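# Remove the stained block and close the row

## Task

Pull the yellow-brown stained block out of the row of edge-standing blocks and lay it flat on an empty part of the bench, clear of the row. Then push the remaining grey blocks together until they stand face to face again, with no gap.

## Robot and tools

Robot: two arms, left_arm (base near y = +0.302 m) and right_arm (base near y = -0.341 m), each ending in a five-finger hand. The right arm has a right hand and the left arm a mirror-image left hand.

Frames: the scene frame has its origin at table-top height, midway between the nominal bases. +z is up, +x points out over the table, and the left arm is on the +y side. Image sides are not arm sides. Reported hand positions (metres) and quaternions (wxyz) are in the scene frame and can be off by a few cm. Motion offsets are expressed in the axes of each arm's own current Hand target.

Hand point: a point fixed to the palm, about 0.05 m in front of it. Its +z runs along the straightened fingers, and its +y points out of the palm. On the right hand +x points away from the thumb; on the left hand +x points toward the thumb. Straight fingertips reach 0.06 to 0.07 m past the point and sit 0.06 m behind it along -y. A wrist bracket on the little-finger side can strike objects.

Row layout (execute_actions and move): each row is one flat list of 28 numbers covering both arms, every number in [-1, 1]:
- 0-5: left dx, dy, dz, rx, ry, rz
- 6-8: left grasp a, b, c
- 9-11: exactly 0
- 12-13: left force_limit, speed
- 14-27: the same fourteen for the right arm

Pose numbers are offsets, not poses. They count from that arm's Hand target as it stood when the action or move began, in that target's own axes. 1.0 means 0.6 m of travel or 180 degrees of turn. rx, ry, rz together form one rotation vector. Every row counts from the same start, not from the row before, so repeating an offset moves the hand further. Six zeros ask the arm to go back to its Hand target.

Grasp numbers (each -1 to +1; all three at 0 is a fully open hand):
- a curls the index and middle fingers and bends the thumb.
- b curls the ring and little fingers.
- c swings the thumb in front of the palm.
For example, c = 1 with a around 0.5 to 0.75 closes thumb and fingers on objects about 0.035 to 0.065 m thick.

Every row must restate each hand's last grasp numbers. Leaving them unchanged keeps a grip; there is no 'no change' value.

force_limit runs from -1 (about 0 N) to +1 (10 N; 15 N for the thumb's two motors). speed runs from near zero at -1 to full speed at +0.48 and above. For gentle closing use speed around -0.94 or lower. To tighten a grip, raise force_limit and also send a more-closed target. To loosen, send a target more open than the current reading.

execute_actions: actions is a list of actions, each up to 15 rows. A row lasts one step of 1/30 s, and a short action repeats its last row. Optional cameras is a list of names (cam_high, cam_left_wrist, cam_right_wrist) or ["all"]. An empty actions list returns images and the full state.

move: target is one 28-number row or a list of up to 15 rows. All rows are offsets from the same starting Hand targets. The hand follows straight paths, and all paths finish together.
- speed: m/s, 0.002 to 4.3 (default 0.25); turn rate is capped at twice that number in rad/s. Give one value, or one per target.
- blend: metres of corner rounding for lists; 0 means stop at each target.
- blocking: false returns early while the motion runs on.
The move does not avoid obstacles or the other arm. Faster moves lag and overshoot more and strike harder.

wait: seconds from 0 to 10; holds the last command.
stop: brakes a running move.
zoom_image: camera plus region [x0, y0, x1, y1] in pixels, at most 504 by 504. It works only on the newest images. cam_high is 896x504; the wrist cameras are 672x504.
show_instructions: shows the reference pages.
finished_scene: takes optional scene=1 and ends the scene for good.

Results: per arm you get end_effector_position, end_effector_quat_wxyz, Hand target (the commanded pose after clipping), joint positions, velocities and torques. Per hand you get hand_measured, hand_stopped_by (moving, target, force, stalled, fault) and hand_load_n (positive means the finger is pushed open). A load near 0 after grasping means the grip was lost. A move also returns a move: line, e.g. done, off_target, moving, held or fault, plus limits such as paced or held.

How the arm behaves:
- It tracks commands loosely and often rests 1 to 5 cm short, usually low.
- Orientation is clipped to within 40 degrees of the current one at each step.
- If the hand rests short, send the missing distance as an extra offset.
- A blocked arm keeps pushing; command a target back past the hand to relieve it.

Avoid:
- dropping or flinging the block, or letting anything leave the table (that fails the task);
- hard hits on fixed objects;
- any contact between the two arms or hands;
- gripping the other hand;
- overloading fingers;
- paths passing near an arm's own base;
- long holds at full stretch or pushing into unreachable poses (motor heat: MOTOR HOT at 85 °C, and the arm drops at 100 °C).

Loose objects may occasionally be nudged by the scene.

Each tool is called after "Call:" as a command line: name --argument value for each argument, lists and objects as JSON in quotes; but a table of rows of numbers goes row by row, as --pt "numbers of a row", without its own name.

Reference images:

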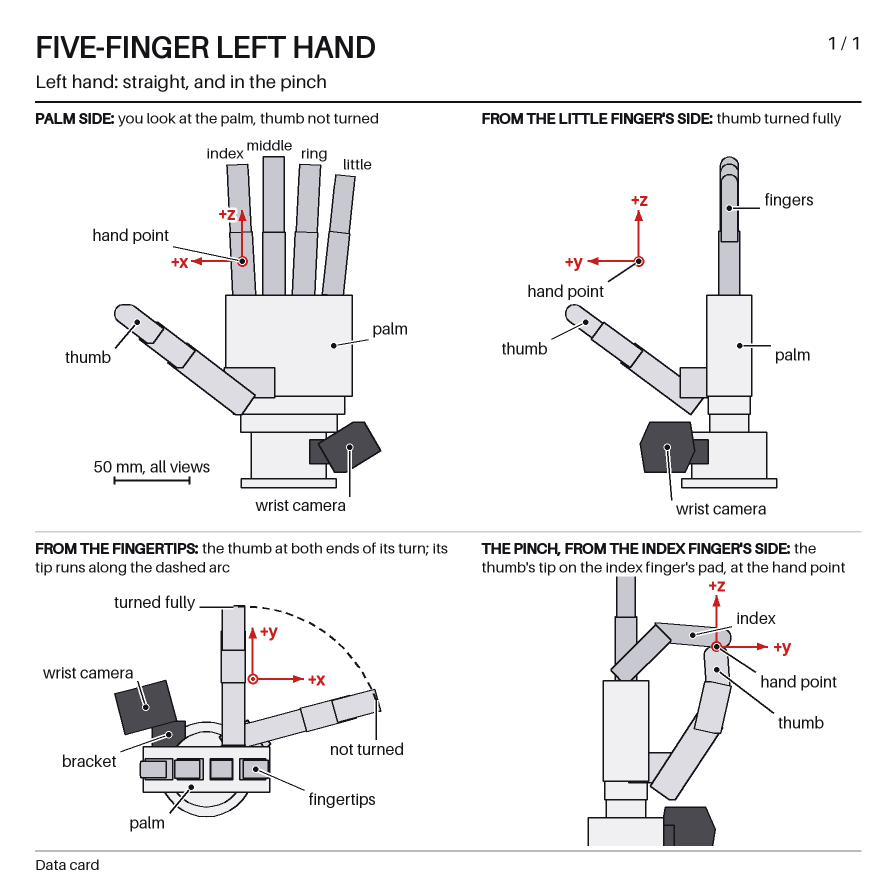

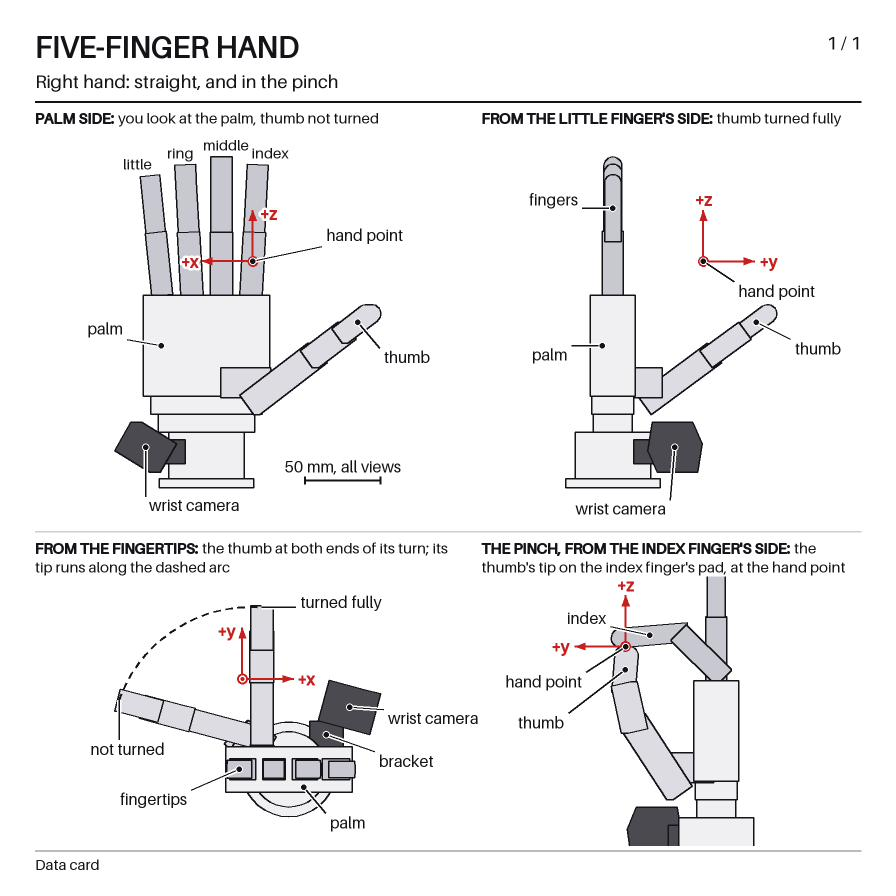

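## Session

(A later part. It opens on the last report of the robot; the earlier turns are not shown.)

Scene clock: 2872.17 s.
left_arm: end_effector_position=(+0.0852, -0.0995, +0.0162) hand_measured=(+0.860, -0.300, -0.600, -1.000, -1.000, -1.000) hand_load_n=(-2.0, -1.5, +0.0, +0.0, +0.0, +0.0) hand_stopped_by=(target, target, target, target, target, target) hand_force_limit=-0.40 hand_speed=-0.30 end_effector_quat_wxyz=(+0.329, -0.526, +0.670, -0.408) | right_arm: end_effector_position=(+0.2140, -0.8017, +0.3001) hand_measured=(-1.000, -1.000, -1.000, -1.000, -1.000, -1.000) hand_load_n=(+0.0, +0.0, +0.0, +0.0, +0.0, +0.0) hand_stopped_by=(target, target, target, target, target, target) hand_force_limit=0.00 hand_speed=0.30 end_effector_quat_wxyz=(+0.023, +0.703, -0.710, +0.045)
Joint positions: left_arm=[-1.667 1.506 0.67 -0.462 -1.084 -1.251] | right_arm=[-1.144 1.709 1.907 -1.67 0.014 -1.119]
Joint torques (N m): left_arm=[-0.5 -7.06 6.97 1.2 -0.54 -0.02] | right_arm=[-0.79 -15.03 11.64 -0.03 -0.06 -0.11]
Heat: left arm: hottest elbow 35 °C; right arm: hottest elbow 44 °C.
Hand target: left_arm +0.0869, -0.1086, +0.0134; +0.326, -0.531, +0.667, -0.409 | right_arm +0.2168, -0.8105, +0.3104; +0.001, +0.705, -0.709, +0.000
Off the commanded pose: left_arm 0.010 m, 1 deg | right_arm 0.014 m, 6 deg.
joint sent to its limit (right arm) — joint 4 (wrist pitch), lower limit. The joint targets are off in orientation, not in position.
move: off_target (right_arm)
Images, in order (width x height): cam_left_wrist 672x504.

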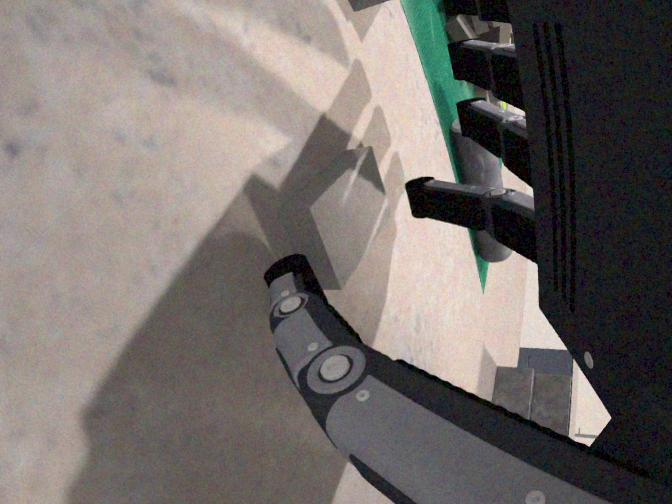

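Call:
move --pt "0 -0.0119 -0.006 0 0 0 0.1 -1 0.93 0 0 0 -0.4 -0.3 0 0 0 0 0 0 0 0 0 0 0 0 0 0.3" --pt "-0.001 -0.0187 0.0107 -0.0167 0 0 0.224 -0.4 0.93 0 0 0 -0.4 -0.3 0 0 0 0 0 0 0 0 0 0 0 0 0 0.3" --speed 0.08 --cameras '["cam_left_wrist"]'

Call:
zoom_image --camera "cam_left_wrist" --region '[180, 120, 430, 330]'

Scene clock: 2913.63 s.
left_arm: end_effector_position=(+0.0964, -0.1010, +0.0176) hand_measured=(+0.860, -0.386, -0.472, -0.792, -1.000, -1.000) hand_load_n=(-0.5, -1.5, +0.0, +0.0, +0.0, +0.0) hand_stopped_by=(target, target, target, target, target, target) hand_force_limit=-0.40 hand_speed=-0.30 end_effector_quat_wxyz=(+0.318, -0.535, +0.679, -0.388) | right_arm: end_effector_position=(+0.2140, -0.8017, +0.3001) hand_measured=(-1.000, -1.000, -1.000, -1.000, -1.000, -1.000) hand_load_n=(+0.0, +0.0, +0.0, +0.0, +0.0, +0.0) hand_stopped_by=(target, target, target, target, target, target) hand_force_limit=0.00 hand_speed=0.30 end_effector_quat_wxyz=(+0.023, +0.703, -0.710, +0.045)
Joint positions: left_arm=[-1.613 1.488 0.679 -0.449 -1.022 -1.189] | right_arm=[-1.144 1.709 1.907 -1.67 0.014 -1.119]
Joint torques (N m): left_arm=[-0.85 -8.29 7.3 0.84 -0.41 0.09] | right_arm=[-0.85 -14.97 11.63 -0.05 -0.06 -0.11]
Heat: left arm: hottest elbow 36 °C; right arm: hottest elbow 44 °C.
Hand target: left_arm +0.0975, -0.1103, +0.0204; +0.312, -0.539, +0.678, -0.391 | right_arm +0.2168, -0.8105, +0.3104; +0.001, +0.705, -0.709, +0.000
Off the commanded pose: left_arm 0.010 m, 1 deg | right_arm 0.014 m, 6 deg.
joint sent to its limit (right arm) — joint 4 (wrist pitch), lower limit. The joint targets are off in orientation, not in position.
move: off_target (right_arm); target 2's new numbers were sent with left_arm's hand 0.013 m and 1 deg from that target
Images, in order (width x height): cam_left_wrist 672x504.

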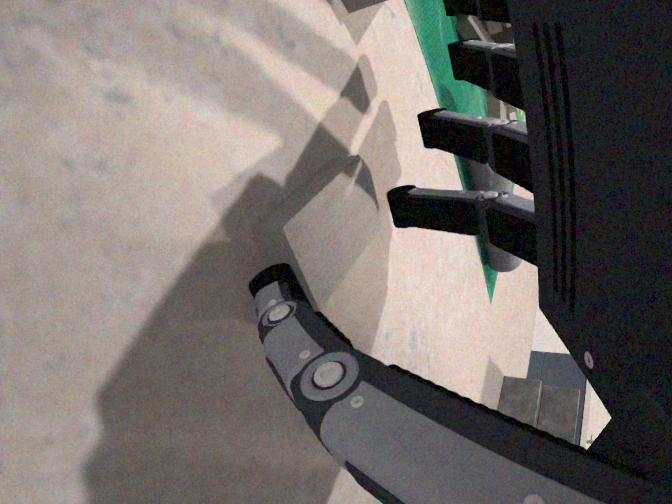

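Scaled by 2.016 from the camera's 672x504 image, which has a finer 960x720 frame.

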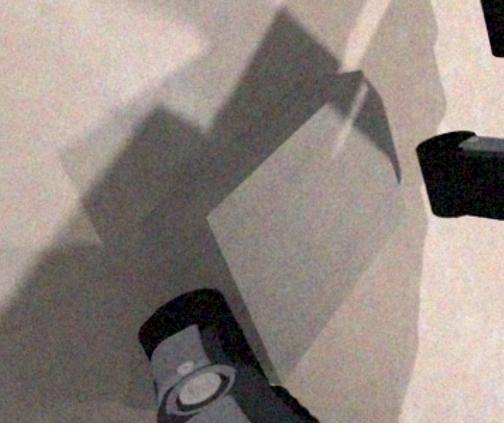

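Call:
move --target '[-0.0067, 0.0085, -0.0047, 0,0,0, 0.224,-0.4,0.93,0,0,0,-0.4,-0.3, 0,0,0,0,0,0, 0,0,0,0,0,0,0,0.3]' --speed 0.06 --cameras '["cam_left_wrist"]'

Call:
zoom_image --camera "cam_left_wrist" --region '[180, 120, 430, 330]'

Scene clock: 2922.73 s.
left_arm: end_effector_position=(+0.0964, -0.1012, +0.0177) hand_measured=(+0.860, -0.386, -0.472, -0.792, -1.000, -1.000) hand_load_n=(-1.0, -1.5, +0.0, +0.0, +0.0, +0.0) hand_stopped_by=(target, target, target, target, target, target) hand_force_limit=-0.40 hand_speed=-0.30 end_effector_quat_wxyz=(+0.318, -0.536, +0.679, -0.389) | right_arm: end_effector_position=(+0.2140, -0.8017, +0.3001) hand_measured=(-1.000, -1.000, -1.000, -1.000, -1.000, -1.000) hand_load_n=(+0.0, +0.0, +0.0, +0.0, +0.0, +0.0) hand_stopped_by=(target, target, target, target, target, target) hand_force_limit=0.00 hand_speed=0.30 end_effector_quat_wxyz=(+0.023, +0.703, -0.710, +0.045)
Joint positions: left_arm=[-1.613 1.488 0.679 -0.449 -1.022 -1.192] | right_arm=[-1.144 1.709 1.907 -1.67 0.014 -1.119]
Joint torques (N m): left_arm=[-1.67 -8.59 6.28 0.58 -0.53 -0.1] | right_arm=[-0.79 -15.03 11.63 -0.06 -0.06 -0.11]
Heat: left arm: hottest elbow 36 °C; right arm: hottest elbow 44 °C.
Hand target: left_arm +0.0935, -0.1053, +0.0174; +0.312, -0.539, +0.678, -0.391 | right_arm +0.2168, -0.8105, +0.3104; +0.001, +0.705, -0.709, +0.000
Off the commanded pose: left_arm 0.005 m, 1 deg | right_arm 0.014 m, 6 deg.
joint sent to its limit (right arm) — joint 4 (wrist pitch), lower limit. The joint targets are off in orientation, not in position.
move: off_target (right_arm)
Images, in order (width x height): cam_left_wrist 672x504.

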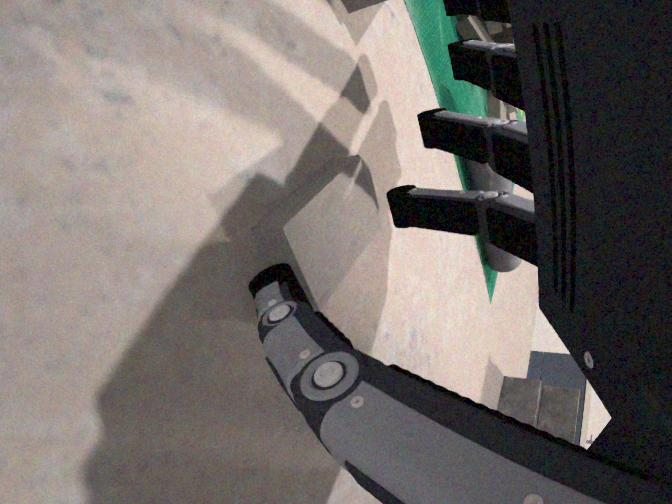

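Scaled by 2.016 from the camera's 672x504 image, which has a finer 960x720 frame.

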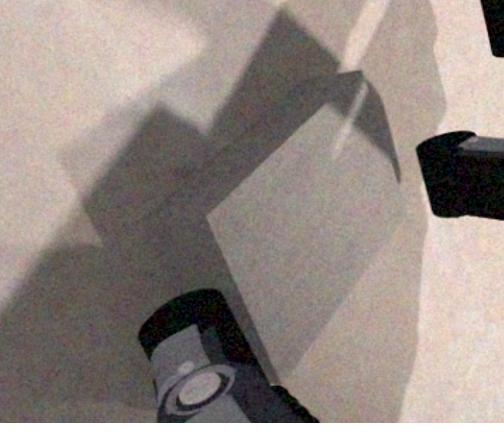

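Call:
move --target '[-0.0055, 0.0085, -0.0035, 0,0,0, 0.224,-0.4,0.93,0,0,0,-0.4,-0.3, 0,0,0,0,0,0, 0,0,0,0,0,0,0,0.3]' --speed 0.06 --cameras '["cam_left_wrist"]'

Call:
zoom_image --camera "cam_left_wrist" --region '[180, 120, 430, 330]'

Scene clock: 2927.17 s.
left_arm: end_effector_position=(+0.0958, -0.1019, +0.0181) hand_measured=(+0.860, -0.386, -0.472, -0.792, -1.000, -1.000) hand_load_n=(-1.5, -1.5, +0.0, +0.0, +0.0, +0.0) hand_stopped_by=(target, target, target, target, target, target) hand_force_limit=-0.40 hand_speed=-0.30 end_effector_quat_wxyz=(+0.315, -0.540, +0.675, -0.392) | right_arm: end_effector_position=(+0.2140, -0.8017, +0.3001) hand_measured=(-1.000, -1.000, -1.000, -1.000, -1.000, -1.000) hand_load_n=(+0.0, +0.0, -0.5, +0.0, +0.0, +0.0) hand_stopped_by=(target, target, target, target, target, target) hand_force_limit=0.00 hand_speed=0.30 end_effector_quat_wxyz=(+0.023, +0.703, -0.710, +0.045)
Joint positions: left_arm=[-1.616 1.488 0.678 -0.449 -1.025 -1.208] | right_arm=[-1.144 1.709 1.907 -1.67 0.014 -1.119]
Joint torques (N m): left_arm=[-2.14 -8.53 5.52 0.38 -0.51 -0.17] | right_arm=[-0.79 -15.03 11.6 -0.03 -0.06 -0.11]
Heat: left arm: hottest elbow 35 °C; right arm: hottest elbow 44 °C.
Hand target: left_arm +0.0900, -0.1011, +0.0141; +0.312, -0.539, +0.678, -0.391 | right_arm +0.2168, -0.8105, +0.3104; +0.001, +0.705, -0.709, +0.000
Off the commanded pose: left_arm 0.007 m, 1 deg | right_arm 0.014 m, 6 deg.
joint sent to its limit (right arm) — joint 4 (wrist pitch), lower limit. The joint targets are off in orientation, not in position.
move: off_target (right_arm)
Images, in order (width x height): cam_left_wrist 672x504.

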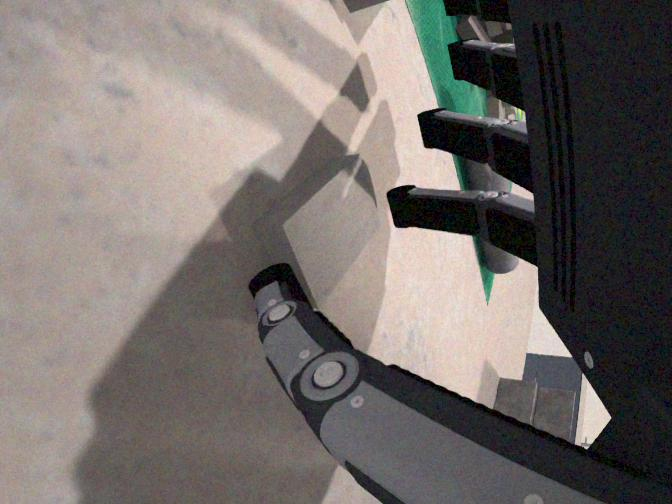

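Scaled by 2.016 from the camera's 672x504 image, which has a finer 960x720 frame.

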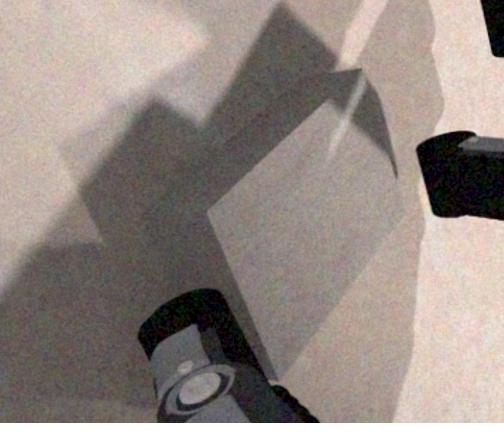

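Call:
move --target '[0, 0, 0, 0,0,0, 0.39,-0.4,0.93,0,0,0,-0.4,-0.92, 0,0,0,0,0,0, 0,0,0,0,0,0,0,0.3]' --speed 0.06 --cameras '["cam_left_wrist"]'

Call:
wait --seconds 1.5 --cameras '["cam_left_wrist"]'

Call:
zoom_image --camera "cam_left_wrist" --region '[180, 120, 430, 330]'

Scene clock: 2932.43 s.
left_arm: end_effector_position=(+0.0938, -0.1027, +0.0179) hand_measured=(+0.860, -0.290, -0.294, -0.460, -1.000, -1.000) hand_load_n=(+0.0, +4.5, +5.0, +2.0, +0.0, +0.0) hand_stopped_by=(target, force, force, target, target, target) hand_force_limit=-0.40 hand_speed=-0.92 end_effector_quat_wxyz=(+0.313, -0.541, +0.674, -0.393) | right_arm: end_effector_position=(+0.2140, -0.8017, +0.3001) hand_measured=(-1.000, -1.000, -1.000, -1.000, -1.000, -1.000) hand_load_n=(+0.0, +0.0, +0.0, +0.0, +0.5, +0.0) hand_stopped_by=(target, target, target, target, target, target) hand_force_limit=0.00 hand_speed=0.30 end_effector_quat_wxyz=(+0.023, +0.703, -0.710, +0.045)
Joint positions: left_arm=[-1.62 1.488 0.677 -0.449 -1.024 -1.215] | right_arm=[-1.144 1.709 1.907 -1.67 0.014 -1.119]
Joint torques (N m): left_arm=[-2.08 -8.47 5.5 0.32 -0.6 -0.06] | right_arm=[-0.91 -15.15 11.64 -0.02 -0.06 -0.1]
Heat: left arm: hottest elbow 35 °C; right arm: hottest elbow 44 °C.
Hand target: left_arm +0.0900, -0.1012, +0.0141; +0.312, -0.539, +0.678, -0.391 | right_arm +0.2168, -0.8105, +0.3104; +0.001, +0.705, -0.709, +0.000
Off the commanded pose: left_arm 0.006 m, 1 deg | right_arm 0.014 m, 6 deg.
joint sent to its limit (right arm) — joint 4 (wrist pitch), lower limit. The joint targets are off in orientation, not in position.
move: off_target (right_arm)
Images, in order (width x height): cam_left_wrist 672x504.

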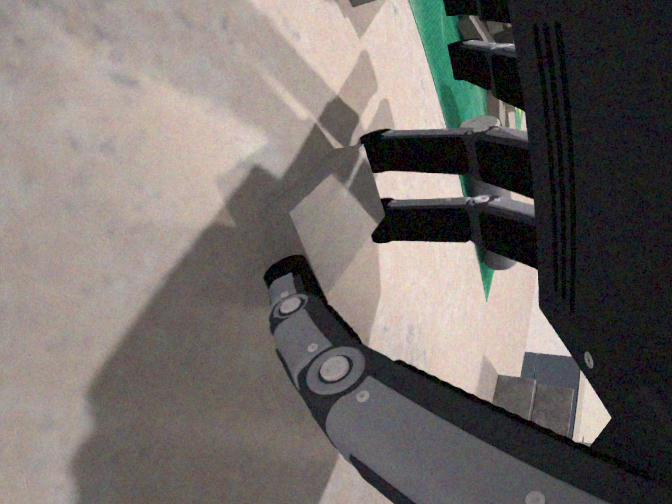

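Scene clock: 2933.93 s.
left_arm: end_effector_position=(+0.0938, -0.1027, +0.0179) hand_measured=(+0.860, -0.290, -0.294, -0.460, -1.000, -1.000) hand_load_n=(+0.0, +4.5, +4.5, +2.0, +0.0, +0.0) hand_stopped_by=(target, force, force, target, target, target) hand_force_limit=-0.40 hand_speed=-0.92 end_effector_quat_wxyz=(+0.313, -0.541, +0.674, -0.393) | right_arm: end_effector_position=(+0.2140, -0.8017, +0.3001) hand_measured=(-1.000, -1.000, -1.000, -1.000, -1.000, -1.000) hand_load_n=(+0.0, +0.0, +0.0, +0.0, +0.0, +0.0) hand_stopped_by=(target, target, target, target, target, target) hand_force_limit=0.00 hand_speed=0.30 end_effector_quat_wxyz=(+0.023, +0.703, -0.710, +0.045)
Joint positions: left_arm=[-1.62 1.488 0.677 -0.449 -1.024 -1.215] | right_arm=[-1.144 1.709 1.907 -1.67 0.014 -1.119]
Joint torques (N m): left_arm=[-1.79 -8.35 5.53 0.38 -0.59 -0.09] | right_arm=[-0.79 -14.97 11.62 -0.03 -0.06 -0.11]
Heat: left arm: hottest elbow 35 °C; right arm: hottest elbow 44 °C.
Hand target: left_arm +0.0900, -0.1012, +0.0141; +0.312, -0.539, +0.678, -0.391 | right_arm +0.2168, -0.8105, +0.3104; +0.001, +0.705, -0.709, +0.000
Off the commanded pose: left_arm 0.006 m, 1 deg | right_arm 0.014 m, 6 deg.
wait: 1.50 s; at rest by 0.17 s
Images, in order (width x height): cam_left_wrist 672x504.

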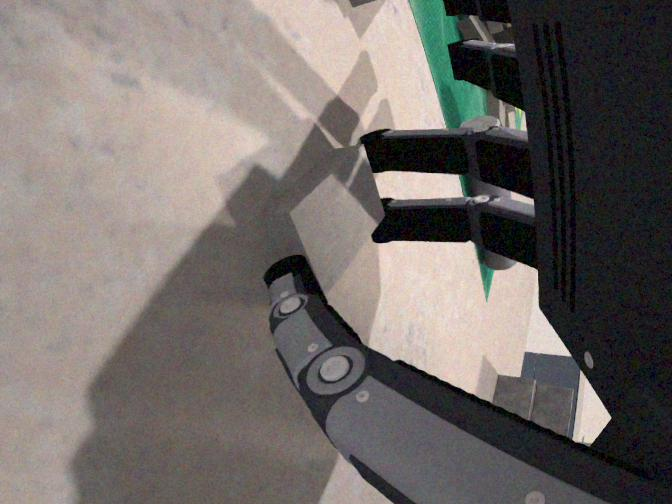

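Scaled by 2.016 from the camera's 672x504 image, which has a finer 960x720 frame.

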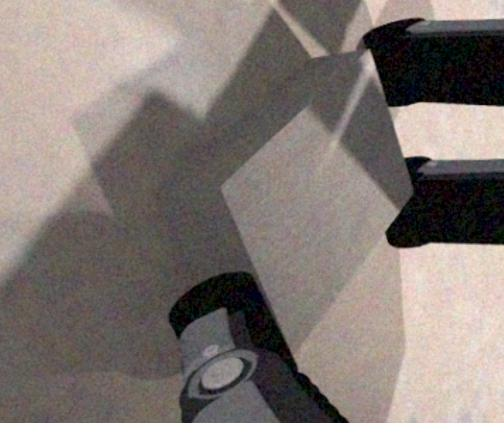

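Call:
move --pt "0 0 0 0 0 0 0.224 -0.4 0.93 0 0 0 -0.4 -0.4 0 0 0 0 0 0 0 0 0 0 0 0 0 0.3" --pt "-0.0158 -0.0158 0 0 0 0 0.224 -0.4 0.93 0 0 0 -0.4 -0.4 0 0 0 0 0 0 0 0 0 0 0 0 0 0.3" --speed 0.08 --cameras '["cam_left_wrist"]'

Call:
zoom_image --camera "cam_left_wrist" --region '[180, 120, 430, 330]'

Scene clock: 2992.07 s.
left_arm: end_effector_position=(+0.0938, -0.0938, +0.0194) hand_measured=(+0.860, -0.386, -0.472, -0.792, -1.000, -1.000) hand_load_n=(+0.0, +0.0, +0.0, +0.0, +0.0, +0.0) hand_stopped_by=(target, target, target, target, target, target) hand_force_limit=-0.40 hand_speed=-0.40 end_effector_quat_wxyz=(+0.313, -0.537, +0.680, -0.390) | right_arm: end_effector_position=(+0.2140, -0.8017, +0.3001) hand_measured=(-1.000, -1.000, -1.000, -1.000, -1.000, -1.000) hand_load_n=(+0.0, +0.0, +0.0, +0.0, +0.0, +0.0) hand_stopped_by=(target, target, target, target, target, target) hand_force_limit=0.00 hand_speed=0.30 end_effector_quat_wxyz=(+0.023, +0.703, -0.710, +0.045)
Joint positions: left_arm=[-1.618 1.46 0.656 -0.449 -1.017 -1.195] | right_arm=[-1.144 1.709 1.907 -1.67 0.014 -1.119]
Joint torques (N m): left_arm=[-0.73 -9.52 5.68 0.53 -0.62 0.07] | right_arm=[-0.85 -14.97 11.62 -0.02 -0.06 -0.11]
Heat: left arm: hottest elbow 34 °C; right arm: hottest elbow 44 °C.
Hand target: left_arm +0.0968, -0.0930, +0.0223; +0.312, -0.539, +0.678, -0.391 | right_arm +0.2168, -0.8105, +0.3104; +0.001, +0.705, -0.709, +0.000
Off the commanded pose: left_arm 0.004 m, 0 deg | right_arm 0.014 m, 6 deg.
joint sent to its limit (right arm) — joint 4 (wrist pitch), lower limit. The joint targets are off in orientation, not in position.
move: off_target (right_arm)
Images, in order (width x height): cam_left_wrist 672x504.

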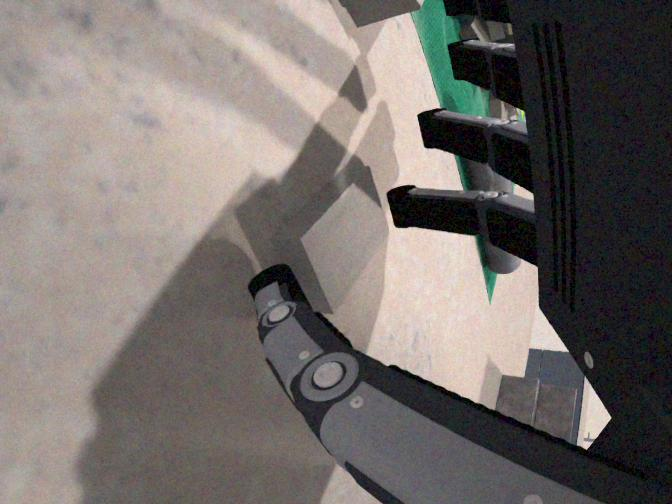

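Scaled by 2.016 from the camera's 672x504 image, which has a finer 960x720 frame.

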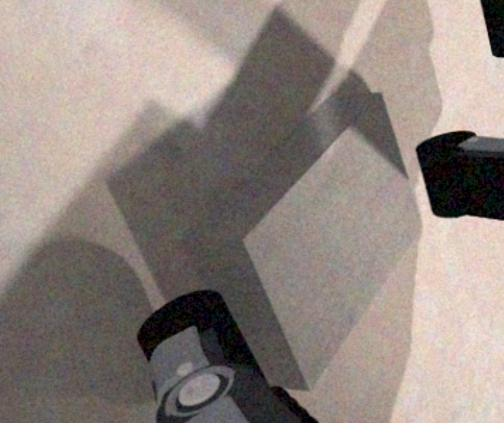

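Call:
move --pt "0 0 0 0 0 0 0.224 -0.4 0.87 0 0 0 -0.4 -0.4 0 0 0 0 0 0 0 0 0 0 0 0 0 0.3" --pt "0 0.0042 0.0093 0 0 0 0.224 -0.4 0.87 0 0 0 -0.4 -0.4 0 0 0 0 0 0 0 0 0 0 0 0 0 0.3" --speed 0.08 --cameras '["cam_left_wrist"]'

Call:
zoom_image --camera "cam_left_wrist" --region '[180, 120, 430, 330]'

Scene clock: 3011.40 s.
left_arm: end_effector_position=(+0.0965, -0.0945, +0.0189) hand_measured=(+0.740, -0.408, -0.472, -0.782, -1.000, -1.000) hand_load_n=(-0.5, +0.0, +0.0, +0.0, -0.5, +0.0) hand_stopped_by=(target, target, target, target, target, target) hand_force_limit=-0.40 hand_speed=-0.40 end_effector_quat_wxyz=(+0.312, -0.536, +0.680, -0.391) | right_arm: end_effector_position=(+0.2140, -0.8017, +0.3001) hand_measured=(-1.000, -1.000, -1.000, -1.000, -1.000, -1.000) hand_load_n=(+0.0, -0.5, +0.0, +0.0, +0.0, +0.0) hand_stopped_by=(target, target, target, target, target, target) hand_force_limit=0.00 hand_speed=0.30 end_effector_quat_wxyz=(+0.023, +0.703, -0.710, +0.045)
Joint positions: left_arm=[-1.61 1.46 0.651 -0.427 -1.014 -1.177] | right_arm=[-1.144 1.709 1.907 -1.67 0.014 -1.119]
Joint torques (N m): left_arm=[-0.44 -8.29 5.48 1.06 -0.6 0.08] | right_arm=[-0.73 -14.97 11.64 -0.03 -0.06 -0.11]
Heat: left arm: hottest elbow 34 °C; right arm: hottest elbow 44 °C.
Hand target: left_arm +0.1003, -0.0938, +0.0173; +0.312, -0.539, +0.678, -0.391 | right_arm +0.2168, -0.8105, +0.3104; +0.001, +0.705, -0.709, +0.000
Off the commanded pose: left_arm 0.004 m, 0 deg | right_arm 0.014 m, 6 deg.
joint sent to its limit (right arm) — joint 4 (wrist pitch), lower limit. The joint targets are off in orientation, not in position.
move: off_target (right_arm)
Images, in order (width x height): cam_left_wrist 672x504.

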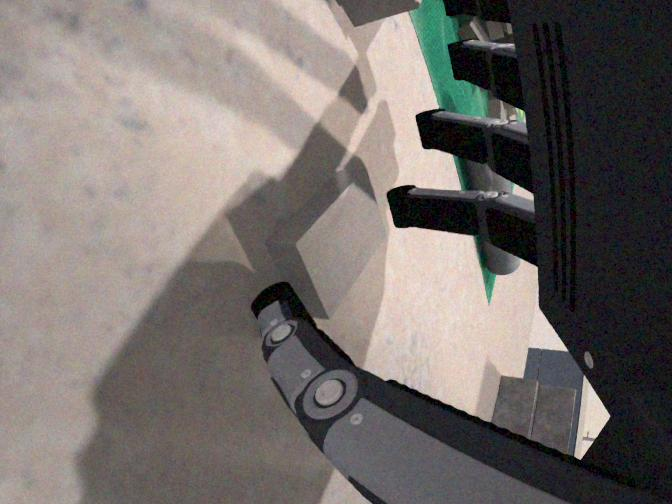

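Scaled by 2.016 from the camera's 672x504 image, which has a finer 960x720 frame.

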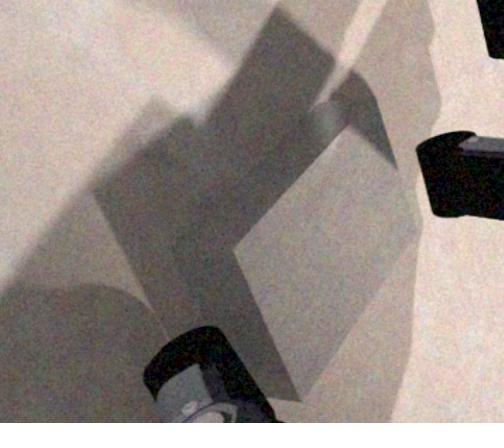

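Call:
move --pt "0 0.0095 0.0055 0 0 0 0.224 -0.4 0.87 0 0 0 -0.4 -0.92 0 0 0 0 0 0 0 0 0 0 0 0 0 0.3" --pt "0 0.0095 0.0055 0 0 0 0.39 -0.4 0.87 0 0 0 -0.4 -0.92 0 0 0 0 0 0 0 0 0 0 0 0 0 0.3" --speed 0.06

Call:
wait --seconds 1 --cameras '["cam_left_wrist"]'

Call:
zoom_image --camera "cam_left_wrist" --region '[180, 120, 430, 330]'

Scene clock: 3021.17 s.
left_arm: end_effector_position=(+0.0986, -0.0960, +0.0180) hand_measured=(+0.740, -0.304, -0.294, -0.450, -1.000, -1.000) hand_load_n=(-0.5, +4.5, +4.5, +2.0, +0.0, -0.5) hand_stopped_by=(target, force, force, target, target, target) hand_force_limit=-0.40 hand_speed=-0.92 end_effector_quat_wxyz=(+0.310, -0.539, +0.675, -0.397) | right_arm: end_effector_position=(+0.2140, -0.8017, +0.3001) hand_measured=(-1.000, -1.000, -1.000, -1.000, -1.000, -1.000) hand_load_n=(+0.0, +0.0, +0.0, +0.0, +0.0, +0.0) hand_stopped_by=(target, target, target, target, target, target) hand_force_limit=0.00 hand_speed=0.30 end_effector_quat_wxyz=(+0.023, +0.703, -0.710, +0.045)
Joint positions: left_arm=[-1.606 1.463 0.644 -0.397 -1.017 -1.171] | right_arm=[-1.144 1.709 1.907 -1.67 0.014 -1.119]
Joint torques (N m): left_arm=[-0.67 -7.36 5.5 0.94 -0.46 0] | right_arm=[-0.85 -14.97 11.63 -0.03 -0.06 -0.11]
Heat: left arm: hottest elbow 34 °C; right arm: hottest elbow 44 °C.
Hand target: left_arm +0.1002, -0.0939, +0.0108; +0.312, -0.539, +0.678, -0.391 | right_arm +0.2168, -0.8105, +0.3104; +0.001, +0.705, -0.709, +0.000
Off the commanded pose: left_arm 0.008 m, 1 deg | right_arm 0.014 m, 6 deg.
joint sent to its limit (right arm) — joint 4 (wrist pitch), lower limit. The joint targets are off in orientation, not in position.
move: off_target (right_arm)

Scene clock: 3022.17 s.
left_arm: end_effector_position=(+0.0986, -0.0960, +0.0180) hand_measured=(+0.740, -0.304, -0.294, -0.450, -1.000, -1.000) hand_load_n=(-0.5, +4.5, +4.5, +2.0, +0.0, +0.0) hand_stopped_by=(target, force, force, target, target, target) hand_force_limit=-0.40 hand_speed=-0.92 end_effector_quat_wxyz=(+0.310, -0.539, +0.675, -0.397) | right_arm: end_effector_position=(+0.2140, -0.8017, +0.3001) hand_measured=(-1.000, -1.000, -1.000, -1.000, -1.000, -1.000) hand_load_n=(+0.0, +0.0, +0.0, +0.0, +0.0, +0.0) hand_stopped_by=(target, target, target, target, target, target) hand_force_limit=0.00 hand_speed=0.30 end_effector_quat_wxyz=(+0.023, +0.703, -0.710, +0.045)
Joint positions: left_arm=[-1.606 1.463 0.644 -0.397 -1.017 -1.171] | right_arm=[-1.144 1.709 1.907 -1.67 0.014 -1.119]
Joint torques (N m): left_arm=[-1.08 -7.24 5.6 0.94 -0.47 0.02] | right_arm=[-0.91 -14.97 11.6 -0.02 -0.06 -0.11]
Heat: left arm: hottest elbow 34 °C; right arm: hottest elbow 44 °C.
Hand target: left_arm +0.1002, -0.0939, +0.0108; +0.312, -0.539, +0.678, -0.391 | right_arm +0.2168, -0.8105, +0.3104; +0.001, +0.705, -0.709, +0.000
Off the commanded pose: left_arm 0.008 m, 1 deg | right_arm 0.014 m, 6 deg.
wait: 1.00 s; at rest by 0.17 s
Images, in order (width x height): cam_left_wrist 672x504.

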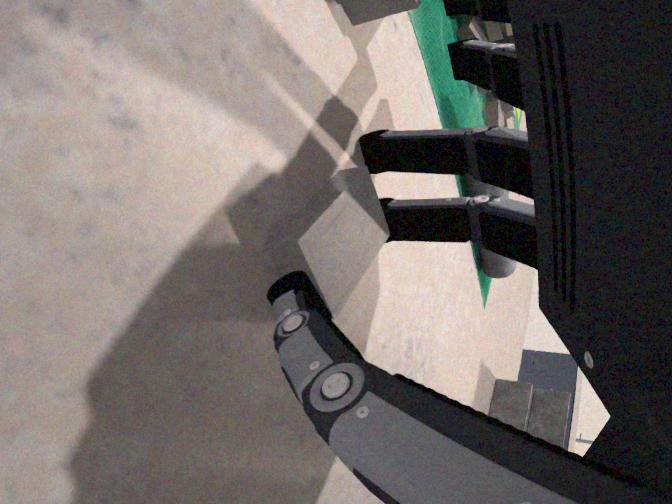

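Scaled by 2.016 from the camera's 672x504 image, which has a finer 960x720 frame.

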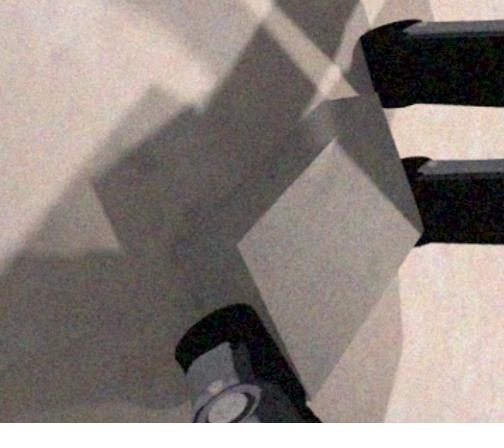

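Call:
move --target '[0, -0.11, -0.0635, 0,0,0, 0.39,-0.4,0.87,0,0,0,-0.4,-0.92, 0,0,0,0,0,0, 0,0,0,0,0,0,0,0.3]' --speed 0.1 --cameras '["cam_left_wrist"]'

Call:
zoom_image --camera "cam_left_wrist" --region '[180, 120, 430, 330]'

Scene clock: 3031.47 s.
left_arm: end_effector_position=(+0.0977, -0.0783, +0.0684) hand_measured=(+0.740, -0.304, -0.294, -0.450, -1.000, -1.000) hand_load_n=(-0.5, +3.5, +3.5, +0.0, +0.0, -0.5) hand_stopped_by=(target, force, force, target, target, target) hand_force_limit=-0.40 hand_speed=-0.92 end_effector_quat_wxyz=(+0.321, -0.529, +0.688, -0.378) | right_arm: end_effector_position=(+0.2140, -0.8017, +0.3001) hand_measured=(-1.000, -1.000, -1.000, -1.000, -1.000, -1.000) hand_load_n=(+0.0, +0.0, +0.0, +0.0, +0.0, +0.0) hand_stopped_by=(target, target, target, target, target, target) hand_force_limit=0.00 hand_speed=0.30 end_effector_quat_wxyz=(+0.023, +0.703, -0.710, +0.045)
Joint positions: left_arm=[-1.606 1.317 0.692 -0.639 -1.009 -1.165] | right_arm=[-1.144 1.709 1.907 -1.67 0.014 -1.119]
Joint torques (N m): left_arm=[-1.03 -8.12 9.92 0.13 -0.78 -0.03] | right_arm=[-0.73 -15.09 11.6 -0.03 -0.06 -0.11]
Heat: left arm: hottest elbow 34 °C; right arm: hottest elbow 44 °C.
Hand target: left_arm +0.1002, -0.0939, +0.0869; +0.312, -0.539, +0.678, -0.391 | right_arm +0.2168, -0.8105, +0.3104; +0.001, +0.705, -0.709, +0.000
Off the commanded pose: left_arm 0.024 m, 2 deg | right_arm 0.014 m, 6 deg.
joint sent to its limit (right arm) — joint 4 (wrist pitch), lower limit. The joint targets are off in orientation, not in position.
move: off_target (left_arm, right_arm)
Images, in order (width x height): cam_left_wrist 672x504.

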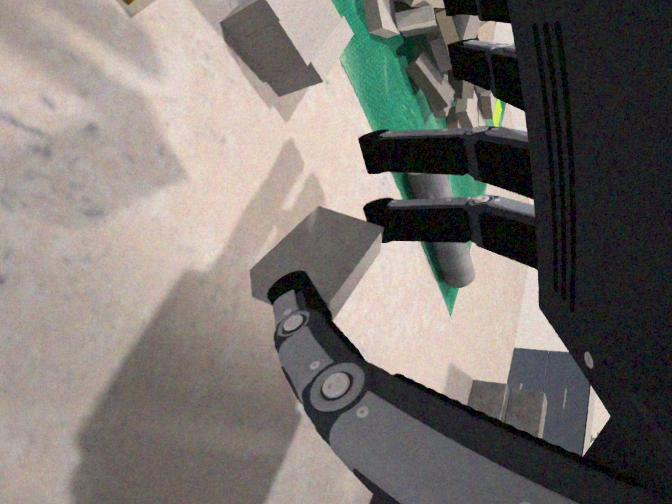

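Scaled by 2.016 from the camera's 672x504 image, which has a finer 960x720 frame.

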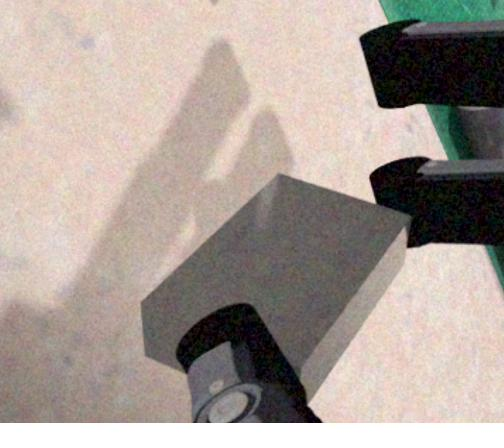

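Call:
move --target '[0, 0, 0, 0,0,0, 0.253,-1,0.87,0,0,0,-0.4,-0.92, 0,0,0,0,0,0, 0,0,0,0,0,0,0,0.3]' --speed 0.1

Call:
wait --seconds 1 --cameras '["cam_left_wrist"]'

Call:
zoom_image --camera "cam_left_wrist" --region '[180, 120, 430, 330]'

Scene clock: 3072.47 s.
left_arm: end_effector_position=(+0.0977, -0.0783, +0.0684) hand_measured=(+0.740, -0.296, -0.294, -0.874, -1.000, -1.000) hand_load_n=(-1.0, +5.0, +5.0, +0.5, -0.5, +0.0) hand_stopped_by=(target, force, force, target, target, target) hand_force_limit=-0.40 hand_speed=-0.92 end_effector_quat_wxyz=(+0.321, -0.529, +0.688, -0.378) | right_arm: end_effector_position=(+0.2140, -0.8017, +0.3001) hand_measured=(-1.000, -1.000, -1.000, -1.000, -1.000, -1.000) hand_load_n=(+0.0, +0.0, +0.0, +0.0, +0.0, +0.0) hand_stopped_by=(target, target, target, target, target, target) hand_force_limit=0.00 hand_speed=0.30 end_effector_quat_wxyz=(+0.023, +0.703, -0.710, +0.045)
Joint positions: left_arm=[-1.606 1.317 0.692 -0.639 -1.009 -1.165] | right_arm=[-1.144 1.709 1.907 -1.67 0.014 -1.119]
Joint torques (N m): left_arm=[-0.85 -8.41 9.95 0.02 -0.74 -0.05] | right_arm=[-0.79 -14.97 11.64 -0.06 -0.07 -0.11]
Heat: left arm: hottest elbow 39 °C; right arm: hottest elbow 44 °C.
Hand target: left_arm +0.1002, -0.0939, +0.0869; +0.312, -0.539, +0.678, -0.391 | right_arm +0.2168, -0.8105, +0.3104; +0.001, +0.705, -0.709, +0.000
Off the commanded pose: left_arm 0.024 m, 2 deg | right_arm 0.014 m, 6 deg.
joint sent to its limit (right arm) — joint 4 (wrist pitch), lower limit. The joint targets are off in orientation, not in position.
move: off_target (left_arm, right_arm)

Scene clock: 3073.47 s.
left_arm: end_effector_position=(+0.0977, -0.0783, +0.0684) hand_measured=(+0.740, -0.296, -0.294, -0.874, -1.000, -1.000) hand_load_n=(-0.5, +4.5, +5.0, -0.5, +0.0, +0.0) hand_stopped_by=(target, force, force, target, target, target) hand_force_limit=-0.40 hand_speed=-0.92 end_effector_quat_wxyz=(+0.321, -0.529, +0.688, -0.378) | right_arm: end_effector_position=(+0.2140, -0.8017, +0.3001) hand_measured=(-1.000, -1.000, -1.000, -1.000, -1.000, -1.000) hand_load_n=(+0.0, +0.0, +0.0, +0.0, +0.0, +0.0) hand_stopped_by=(target, target, target, target, target, target) hand_force_limit=0.00 hand_speed=0.30 end_effector_quat_wxyz=(+0.023, +0.703, -0.710, +0.045)
Joint positions: left_arm=[-1.606 1.317 0.692 -0.639 -1.009 -1.165] | right_arm=[-1.144 1.709 1.907 -1.67 0.014 -1.119]
Joint torques (N m): left_arm=[-0.85 -8.29 9.81 0.09 -0.76 -0.03] | right_arm=[-0.79 -15.03 11.62 -0.03 -0.06 -0.11]
Heat: left arm: hottest elbow 40 °C; right arm: hottest elbow 44 °C.
Hand target: left_arm +0.1002, -0.0939, +0.0869; +0.312, -0.539, +0.678, -0.391 | right_arm +0.2168, -0.8105, +0.3104; +0.001, +0.705, -0.709, +0.000
Off the commanded pose: left_arm 0.024 m, 2 deg | right_arm 0.014 m, 6 deg.
wait: 1.00 s; at rest by 0.17 s
Images, in order (width x height): cam_left_wrist 672x504.

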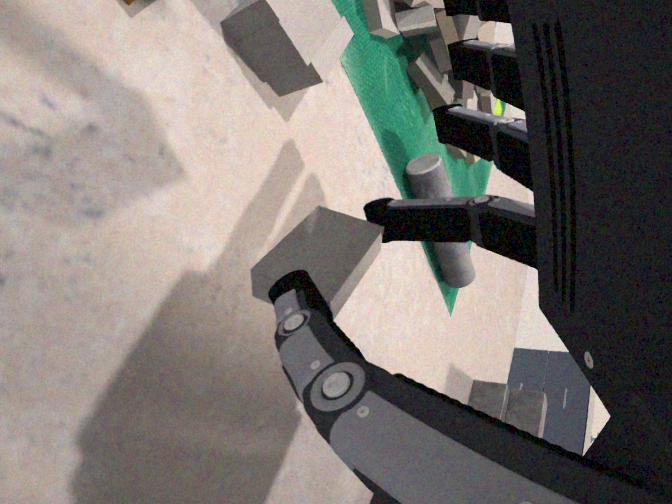

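Scaled by 2.016 from the camera's 672x504 image, which has a finer 960x720 frame.

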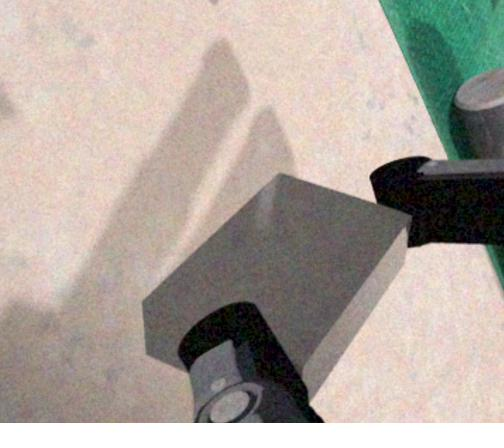

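Call:
move --target '[-0.0822, -0.0502, 0.1365, 0.0092, -0.0632, -0.1006, 0.253,-1,0.87,0,0,0,-0.4,-0.92, 0,0,0,0,0,0, 0,0,0,0,0,0,0,0.3]' --speed 0.1 --cameras '["cam_left_wrist", "cam_high"]'

Call:
zoom_image --camera "cam_left_wrist" --region '[150, 0, 450, 350]'

Scene clock: 3150.97 s.
left_arm: end_effector_position=(+0.1911, -0.0622, +0.0728) hand_measured=(+0.740, -0.296, -0.294, -0.874, -1.000, -1.000) hand_load_n=(-0.5, +5.0, +5.0, +0.0, +0.0, +0.0) hand_stopped_by=(target, force, force, target, target, target) hand_force_limit=-0.40 hand_speed=-0.92 end_effector_quat_wxyz=(-0.323, +0.664, -0.554, +0.385) | right_arm: end_effector_position=(+0.2140, -0.8017, +0.3001) hand_measured=(-1.000, -1.000, -1.000, -1.000, -1.000, -1.000) hand_load_n=(+0.0, +0.0, +0.0, +0.0, +0.0, +0.0) hand_stopped_by=(target, target, target, target, target, target) hand_force_limit=0.00 hand_speed=0.30 end_effector_quat_wxyz=(+0.023, +0.703, -0.710, +0.045)
Joint positions: left_arm=[-1.367 1.337 0.692 -0.571 -1.014 -1.336] | right_arm=[-1.144 1.709 1.907 -1.67 0.014 -1.119]
Joint torques (N m): left_arm=[-0.73 -7.06 6.74 1.28 -0.74 -0.14] | right_arm=[-0.85 -15.03 11.64 -0.02 -0.06 -0.11]
Heat: left arm: hottest elbow 42 °C; right arm: hottest elbow 44 °C.
Hand target: left_arm +0.1952, -0.0651, +0.0721; -0.320, +0.670, -0.545, +0.390 | right_arm +0.2168, -0.8105, +0.3104; +0.001, +0.705, -0.709, +0.000
Off the commanded pose: left_arm 0.005 m, 1 deg | right_arm 0.014 m, 6 deg.
joint sent to its limit (right arm) — joint 4 (wrist pitch), lower limit. The joint targets are off in orientation, not in position.
move: off_target (right_arm)
Images, in order (width x height): cam_high 896x504, cam_left_wrist 672x504.

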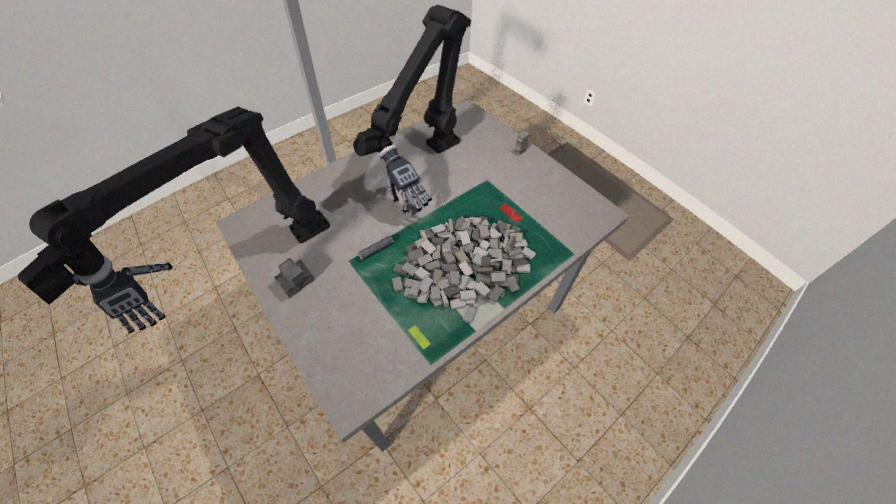

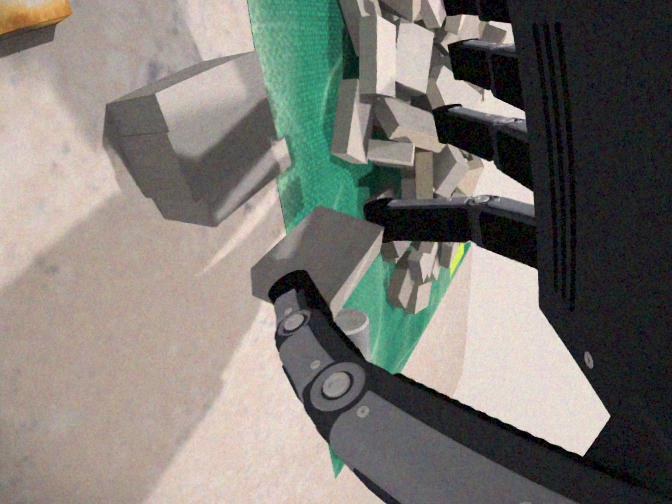

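Scaled by 1.440 from the camera's 672x504 image, which has a finer 960x720 frame.

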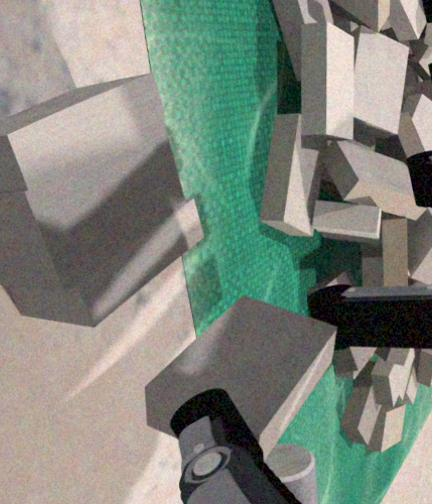

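Call:
move --target '[-0.018, 0.0338, 0.037, 0.0043, -0.0238, -0.0138, 0.253,-1,0.87,0,0,0,-0.4,-0.92, 0,0,0,0,0,0, 0,0,0,0,0,0,0,0.3]' --speed 0.08 --cameras '["cam_left_wrist"]'

Call:
zoom_image --camera "cam_left_wrist" --region '[150, 0, 450, 350]'

Scene clock: 3218.43 s.
left_arm: end_effector_position=(+0.1992, -0.0585, +0.0419) hand_measured=(+0.740, -0.296, -0.294, -0.874, -1.000, -1.000) hand_load_n=(-0.5, +5.0, +5.0, +0.0, +0.0, +0.0) hand_stopped_by=(target, force, force, target, target, target) hand_force_limit=-0.40 hand_speed=-0.92 end_effector_quat_wxyz=(-0.332, +0.690, -0.522, +0.376) | right_arm: end_effector_position=(+0.2140, -0.8017, +0.3001) hand_measured=(-1.000, -1.000, -1.000, -1.000, -1.000, -1.000) hand_load_n=(+0.0, +0.0, +0.0, +0.0, +0.0, +0.0) hand_stopped_by=(target, target, target, target, target, target) hand_force_limit=0.00 hand_speed=0.30 end_effector_quat_wxyz=(+0.023, +0.703, -0.710, +0.045)
Joint positions: left_arm=[-1.356 1.437 0.692 -0.571 -1.032 -1.474] | right_arm=[-1.144 1.709 1.907 -1.67 0.014 -1.119]
Joint torques (N m): left_arm=[-0.62 -7.94 6.75 0.17 -0.92 -0.16] | right_arm=[-0.85 -15.03 11.62 -0.03 -0.06 -0.11]
Heat: left arm: hottest elbow 38 °C; right arm: hottest elbow 44 °C.
Hand target: left_arm +0.2037, -0.0585, +0.0420; -0.336, +0.694, -0.516, +0.375 | right_arm +0.2168, -0.8105, +0.3104; +0.001, +0.705, -0.709, +0.000
Off the commanded pose: left_arm 0.004 m, 1 deg | right_arm 0.014 m, 6 deg.
joint sent to its limit (right arm) — joint 4 (wrist pitch), lower limit. The joint targets are off in orientation, not in position.
move: off_target (right_arm)
Images, in order (width x height): cam_left_wrist 672x504.

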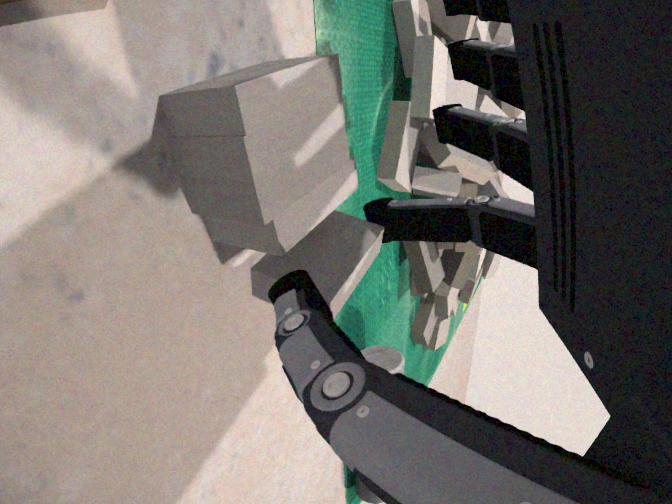

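Scaled by 1.440 from the camera's 672x504 image, which has a finer 960x720 frame.

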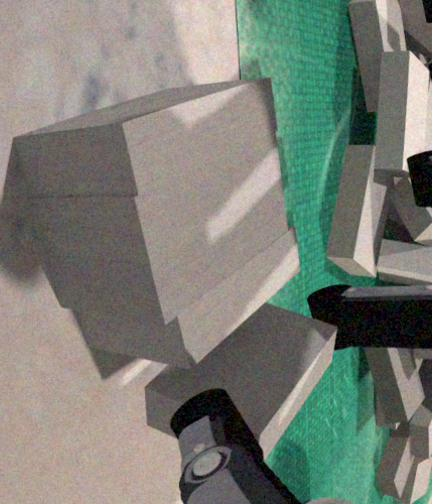

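Call:
move --target '[-0.012, 0.0121, 0.0187, 0, 0, 0, 0.253,-1,0.87,0,0,0,-0.4,-0.92, 0,0,0,0,0,0, 0,0,0,0,0,0,0,0.3]' --speed 0.06 --cameras '["cam_left_wrist"]'

Call:
zoom_image --camera "cam_left_wrist" --region '[150, 0, 450, 350]'

Scene clock: 3256.97 s.
left_arm: end_effector_position=(+0.2054, -0.0552, +0.0360) hand_measured=(+0.740, -0.296, -0.294, -0.874, -1.000, -1.000) hand_load_n=(-1.0, +4.5, +5.0, +0.0, +0.0, +0.0) hand_stopped_by=(target, force, force, target, target, target) hand_force_limit=-0.40 hand_speed=-0.92 end_effector_quat_wxyz=(-0.331, +0.694, -0.514, +0.380) | right_arm: end_effector_position=(+0.2140, -0.8017, +0.3001) hand_measured=(-1.000, -1.000, -1.000, -1.000, -1.000, -1.000) hand_load_n=(+0.0, +0.0, +0.0, +0.0, +0.0, +0.0) hand_stopped_by=(target, target, target, target, target, target) hand_force_limit=0.00 hand_speed=0.30 end_effector_quat_wxyz=(+0.023, +0.703, -0.710, +0.045)
Joint positions: left_arm=[-1.339 1.445 0.672 -0.518 -1.033 -1.463] | right_arm=[-1.144 1.709 1.907 -1.67 0.014 -1.119]
Joint torques (N m): left_arm=[-0.44 -7.06 5.65 0.95 -0.68 0.08] | right_arm=[-0.85 -14.97 11.62 -0.05 -0.06 -0.11]
Heat: left arm: hottest elbow 37 °C; right arm: hottest elbow 44 °C.
Hand target: left_arm +0.2087, -0.0525, +0.0291; -0.336, +0.694, -0.515, +0.375 | right_arm +0.2168, -0.8105, +0.3104; +0.001, +0.705, -0.709, +0.000
Off the commanded pose: left_arm 0.008 m, 1 deg | right_arm 0.014 m, 6 deg.
joint sent to its limit (right arm) — joint 4 (wrist pitch), lower limit. The joint targets are off in orientation, not in position.
move: off_target (right_arm)
Images, in order (width x height): cam_left_wrist 672x504.

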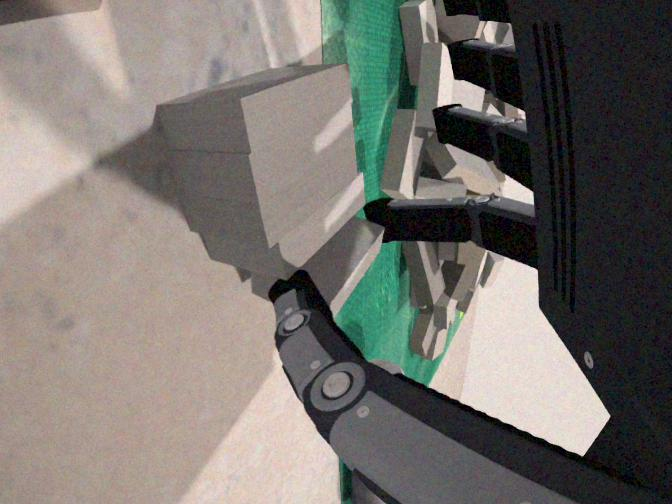

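Scaled by 1.440 from the camera's 672x504 image, which has a finer 960x720 frame.

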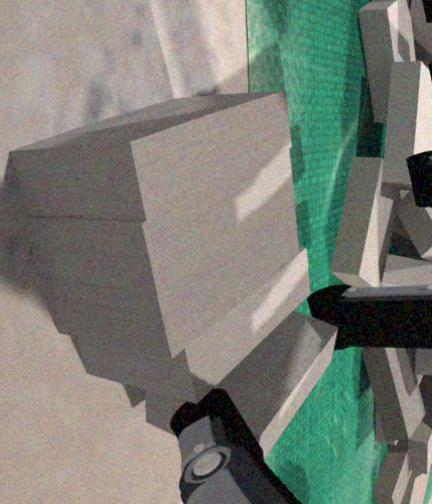

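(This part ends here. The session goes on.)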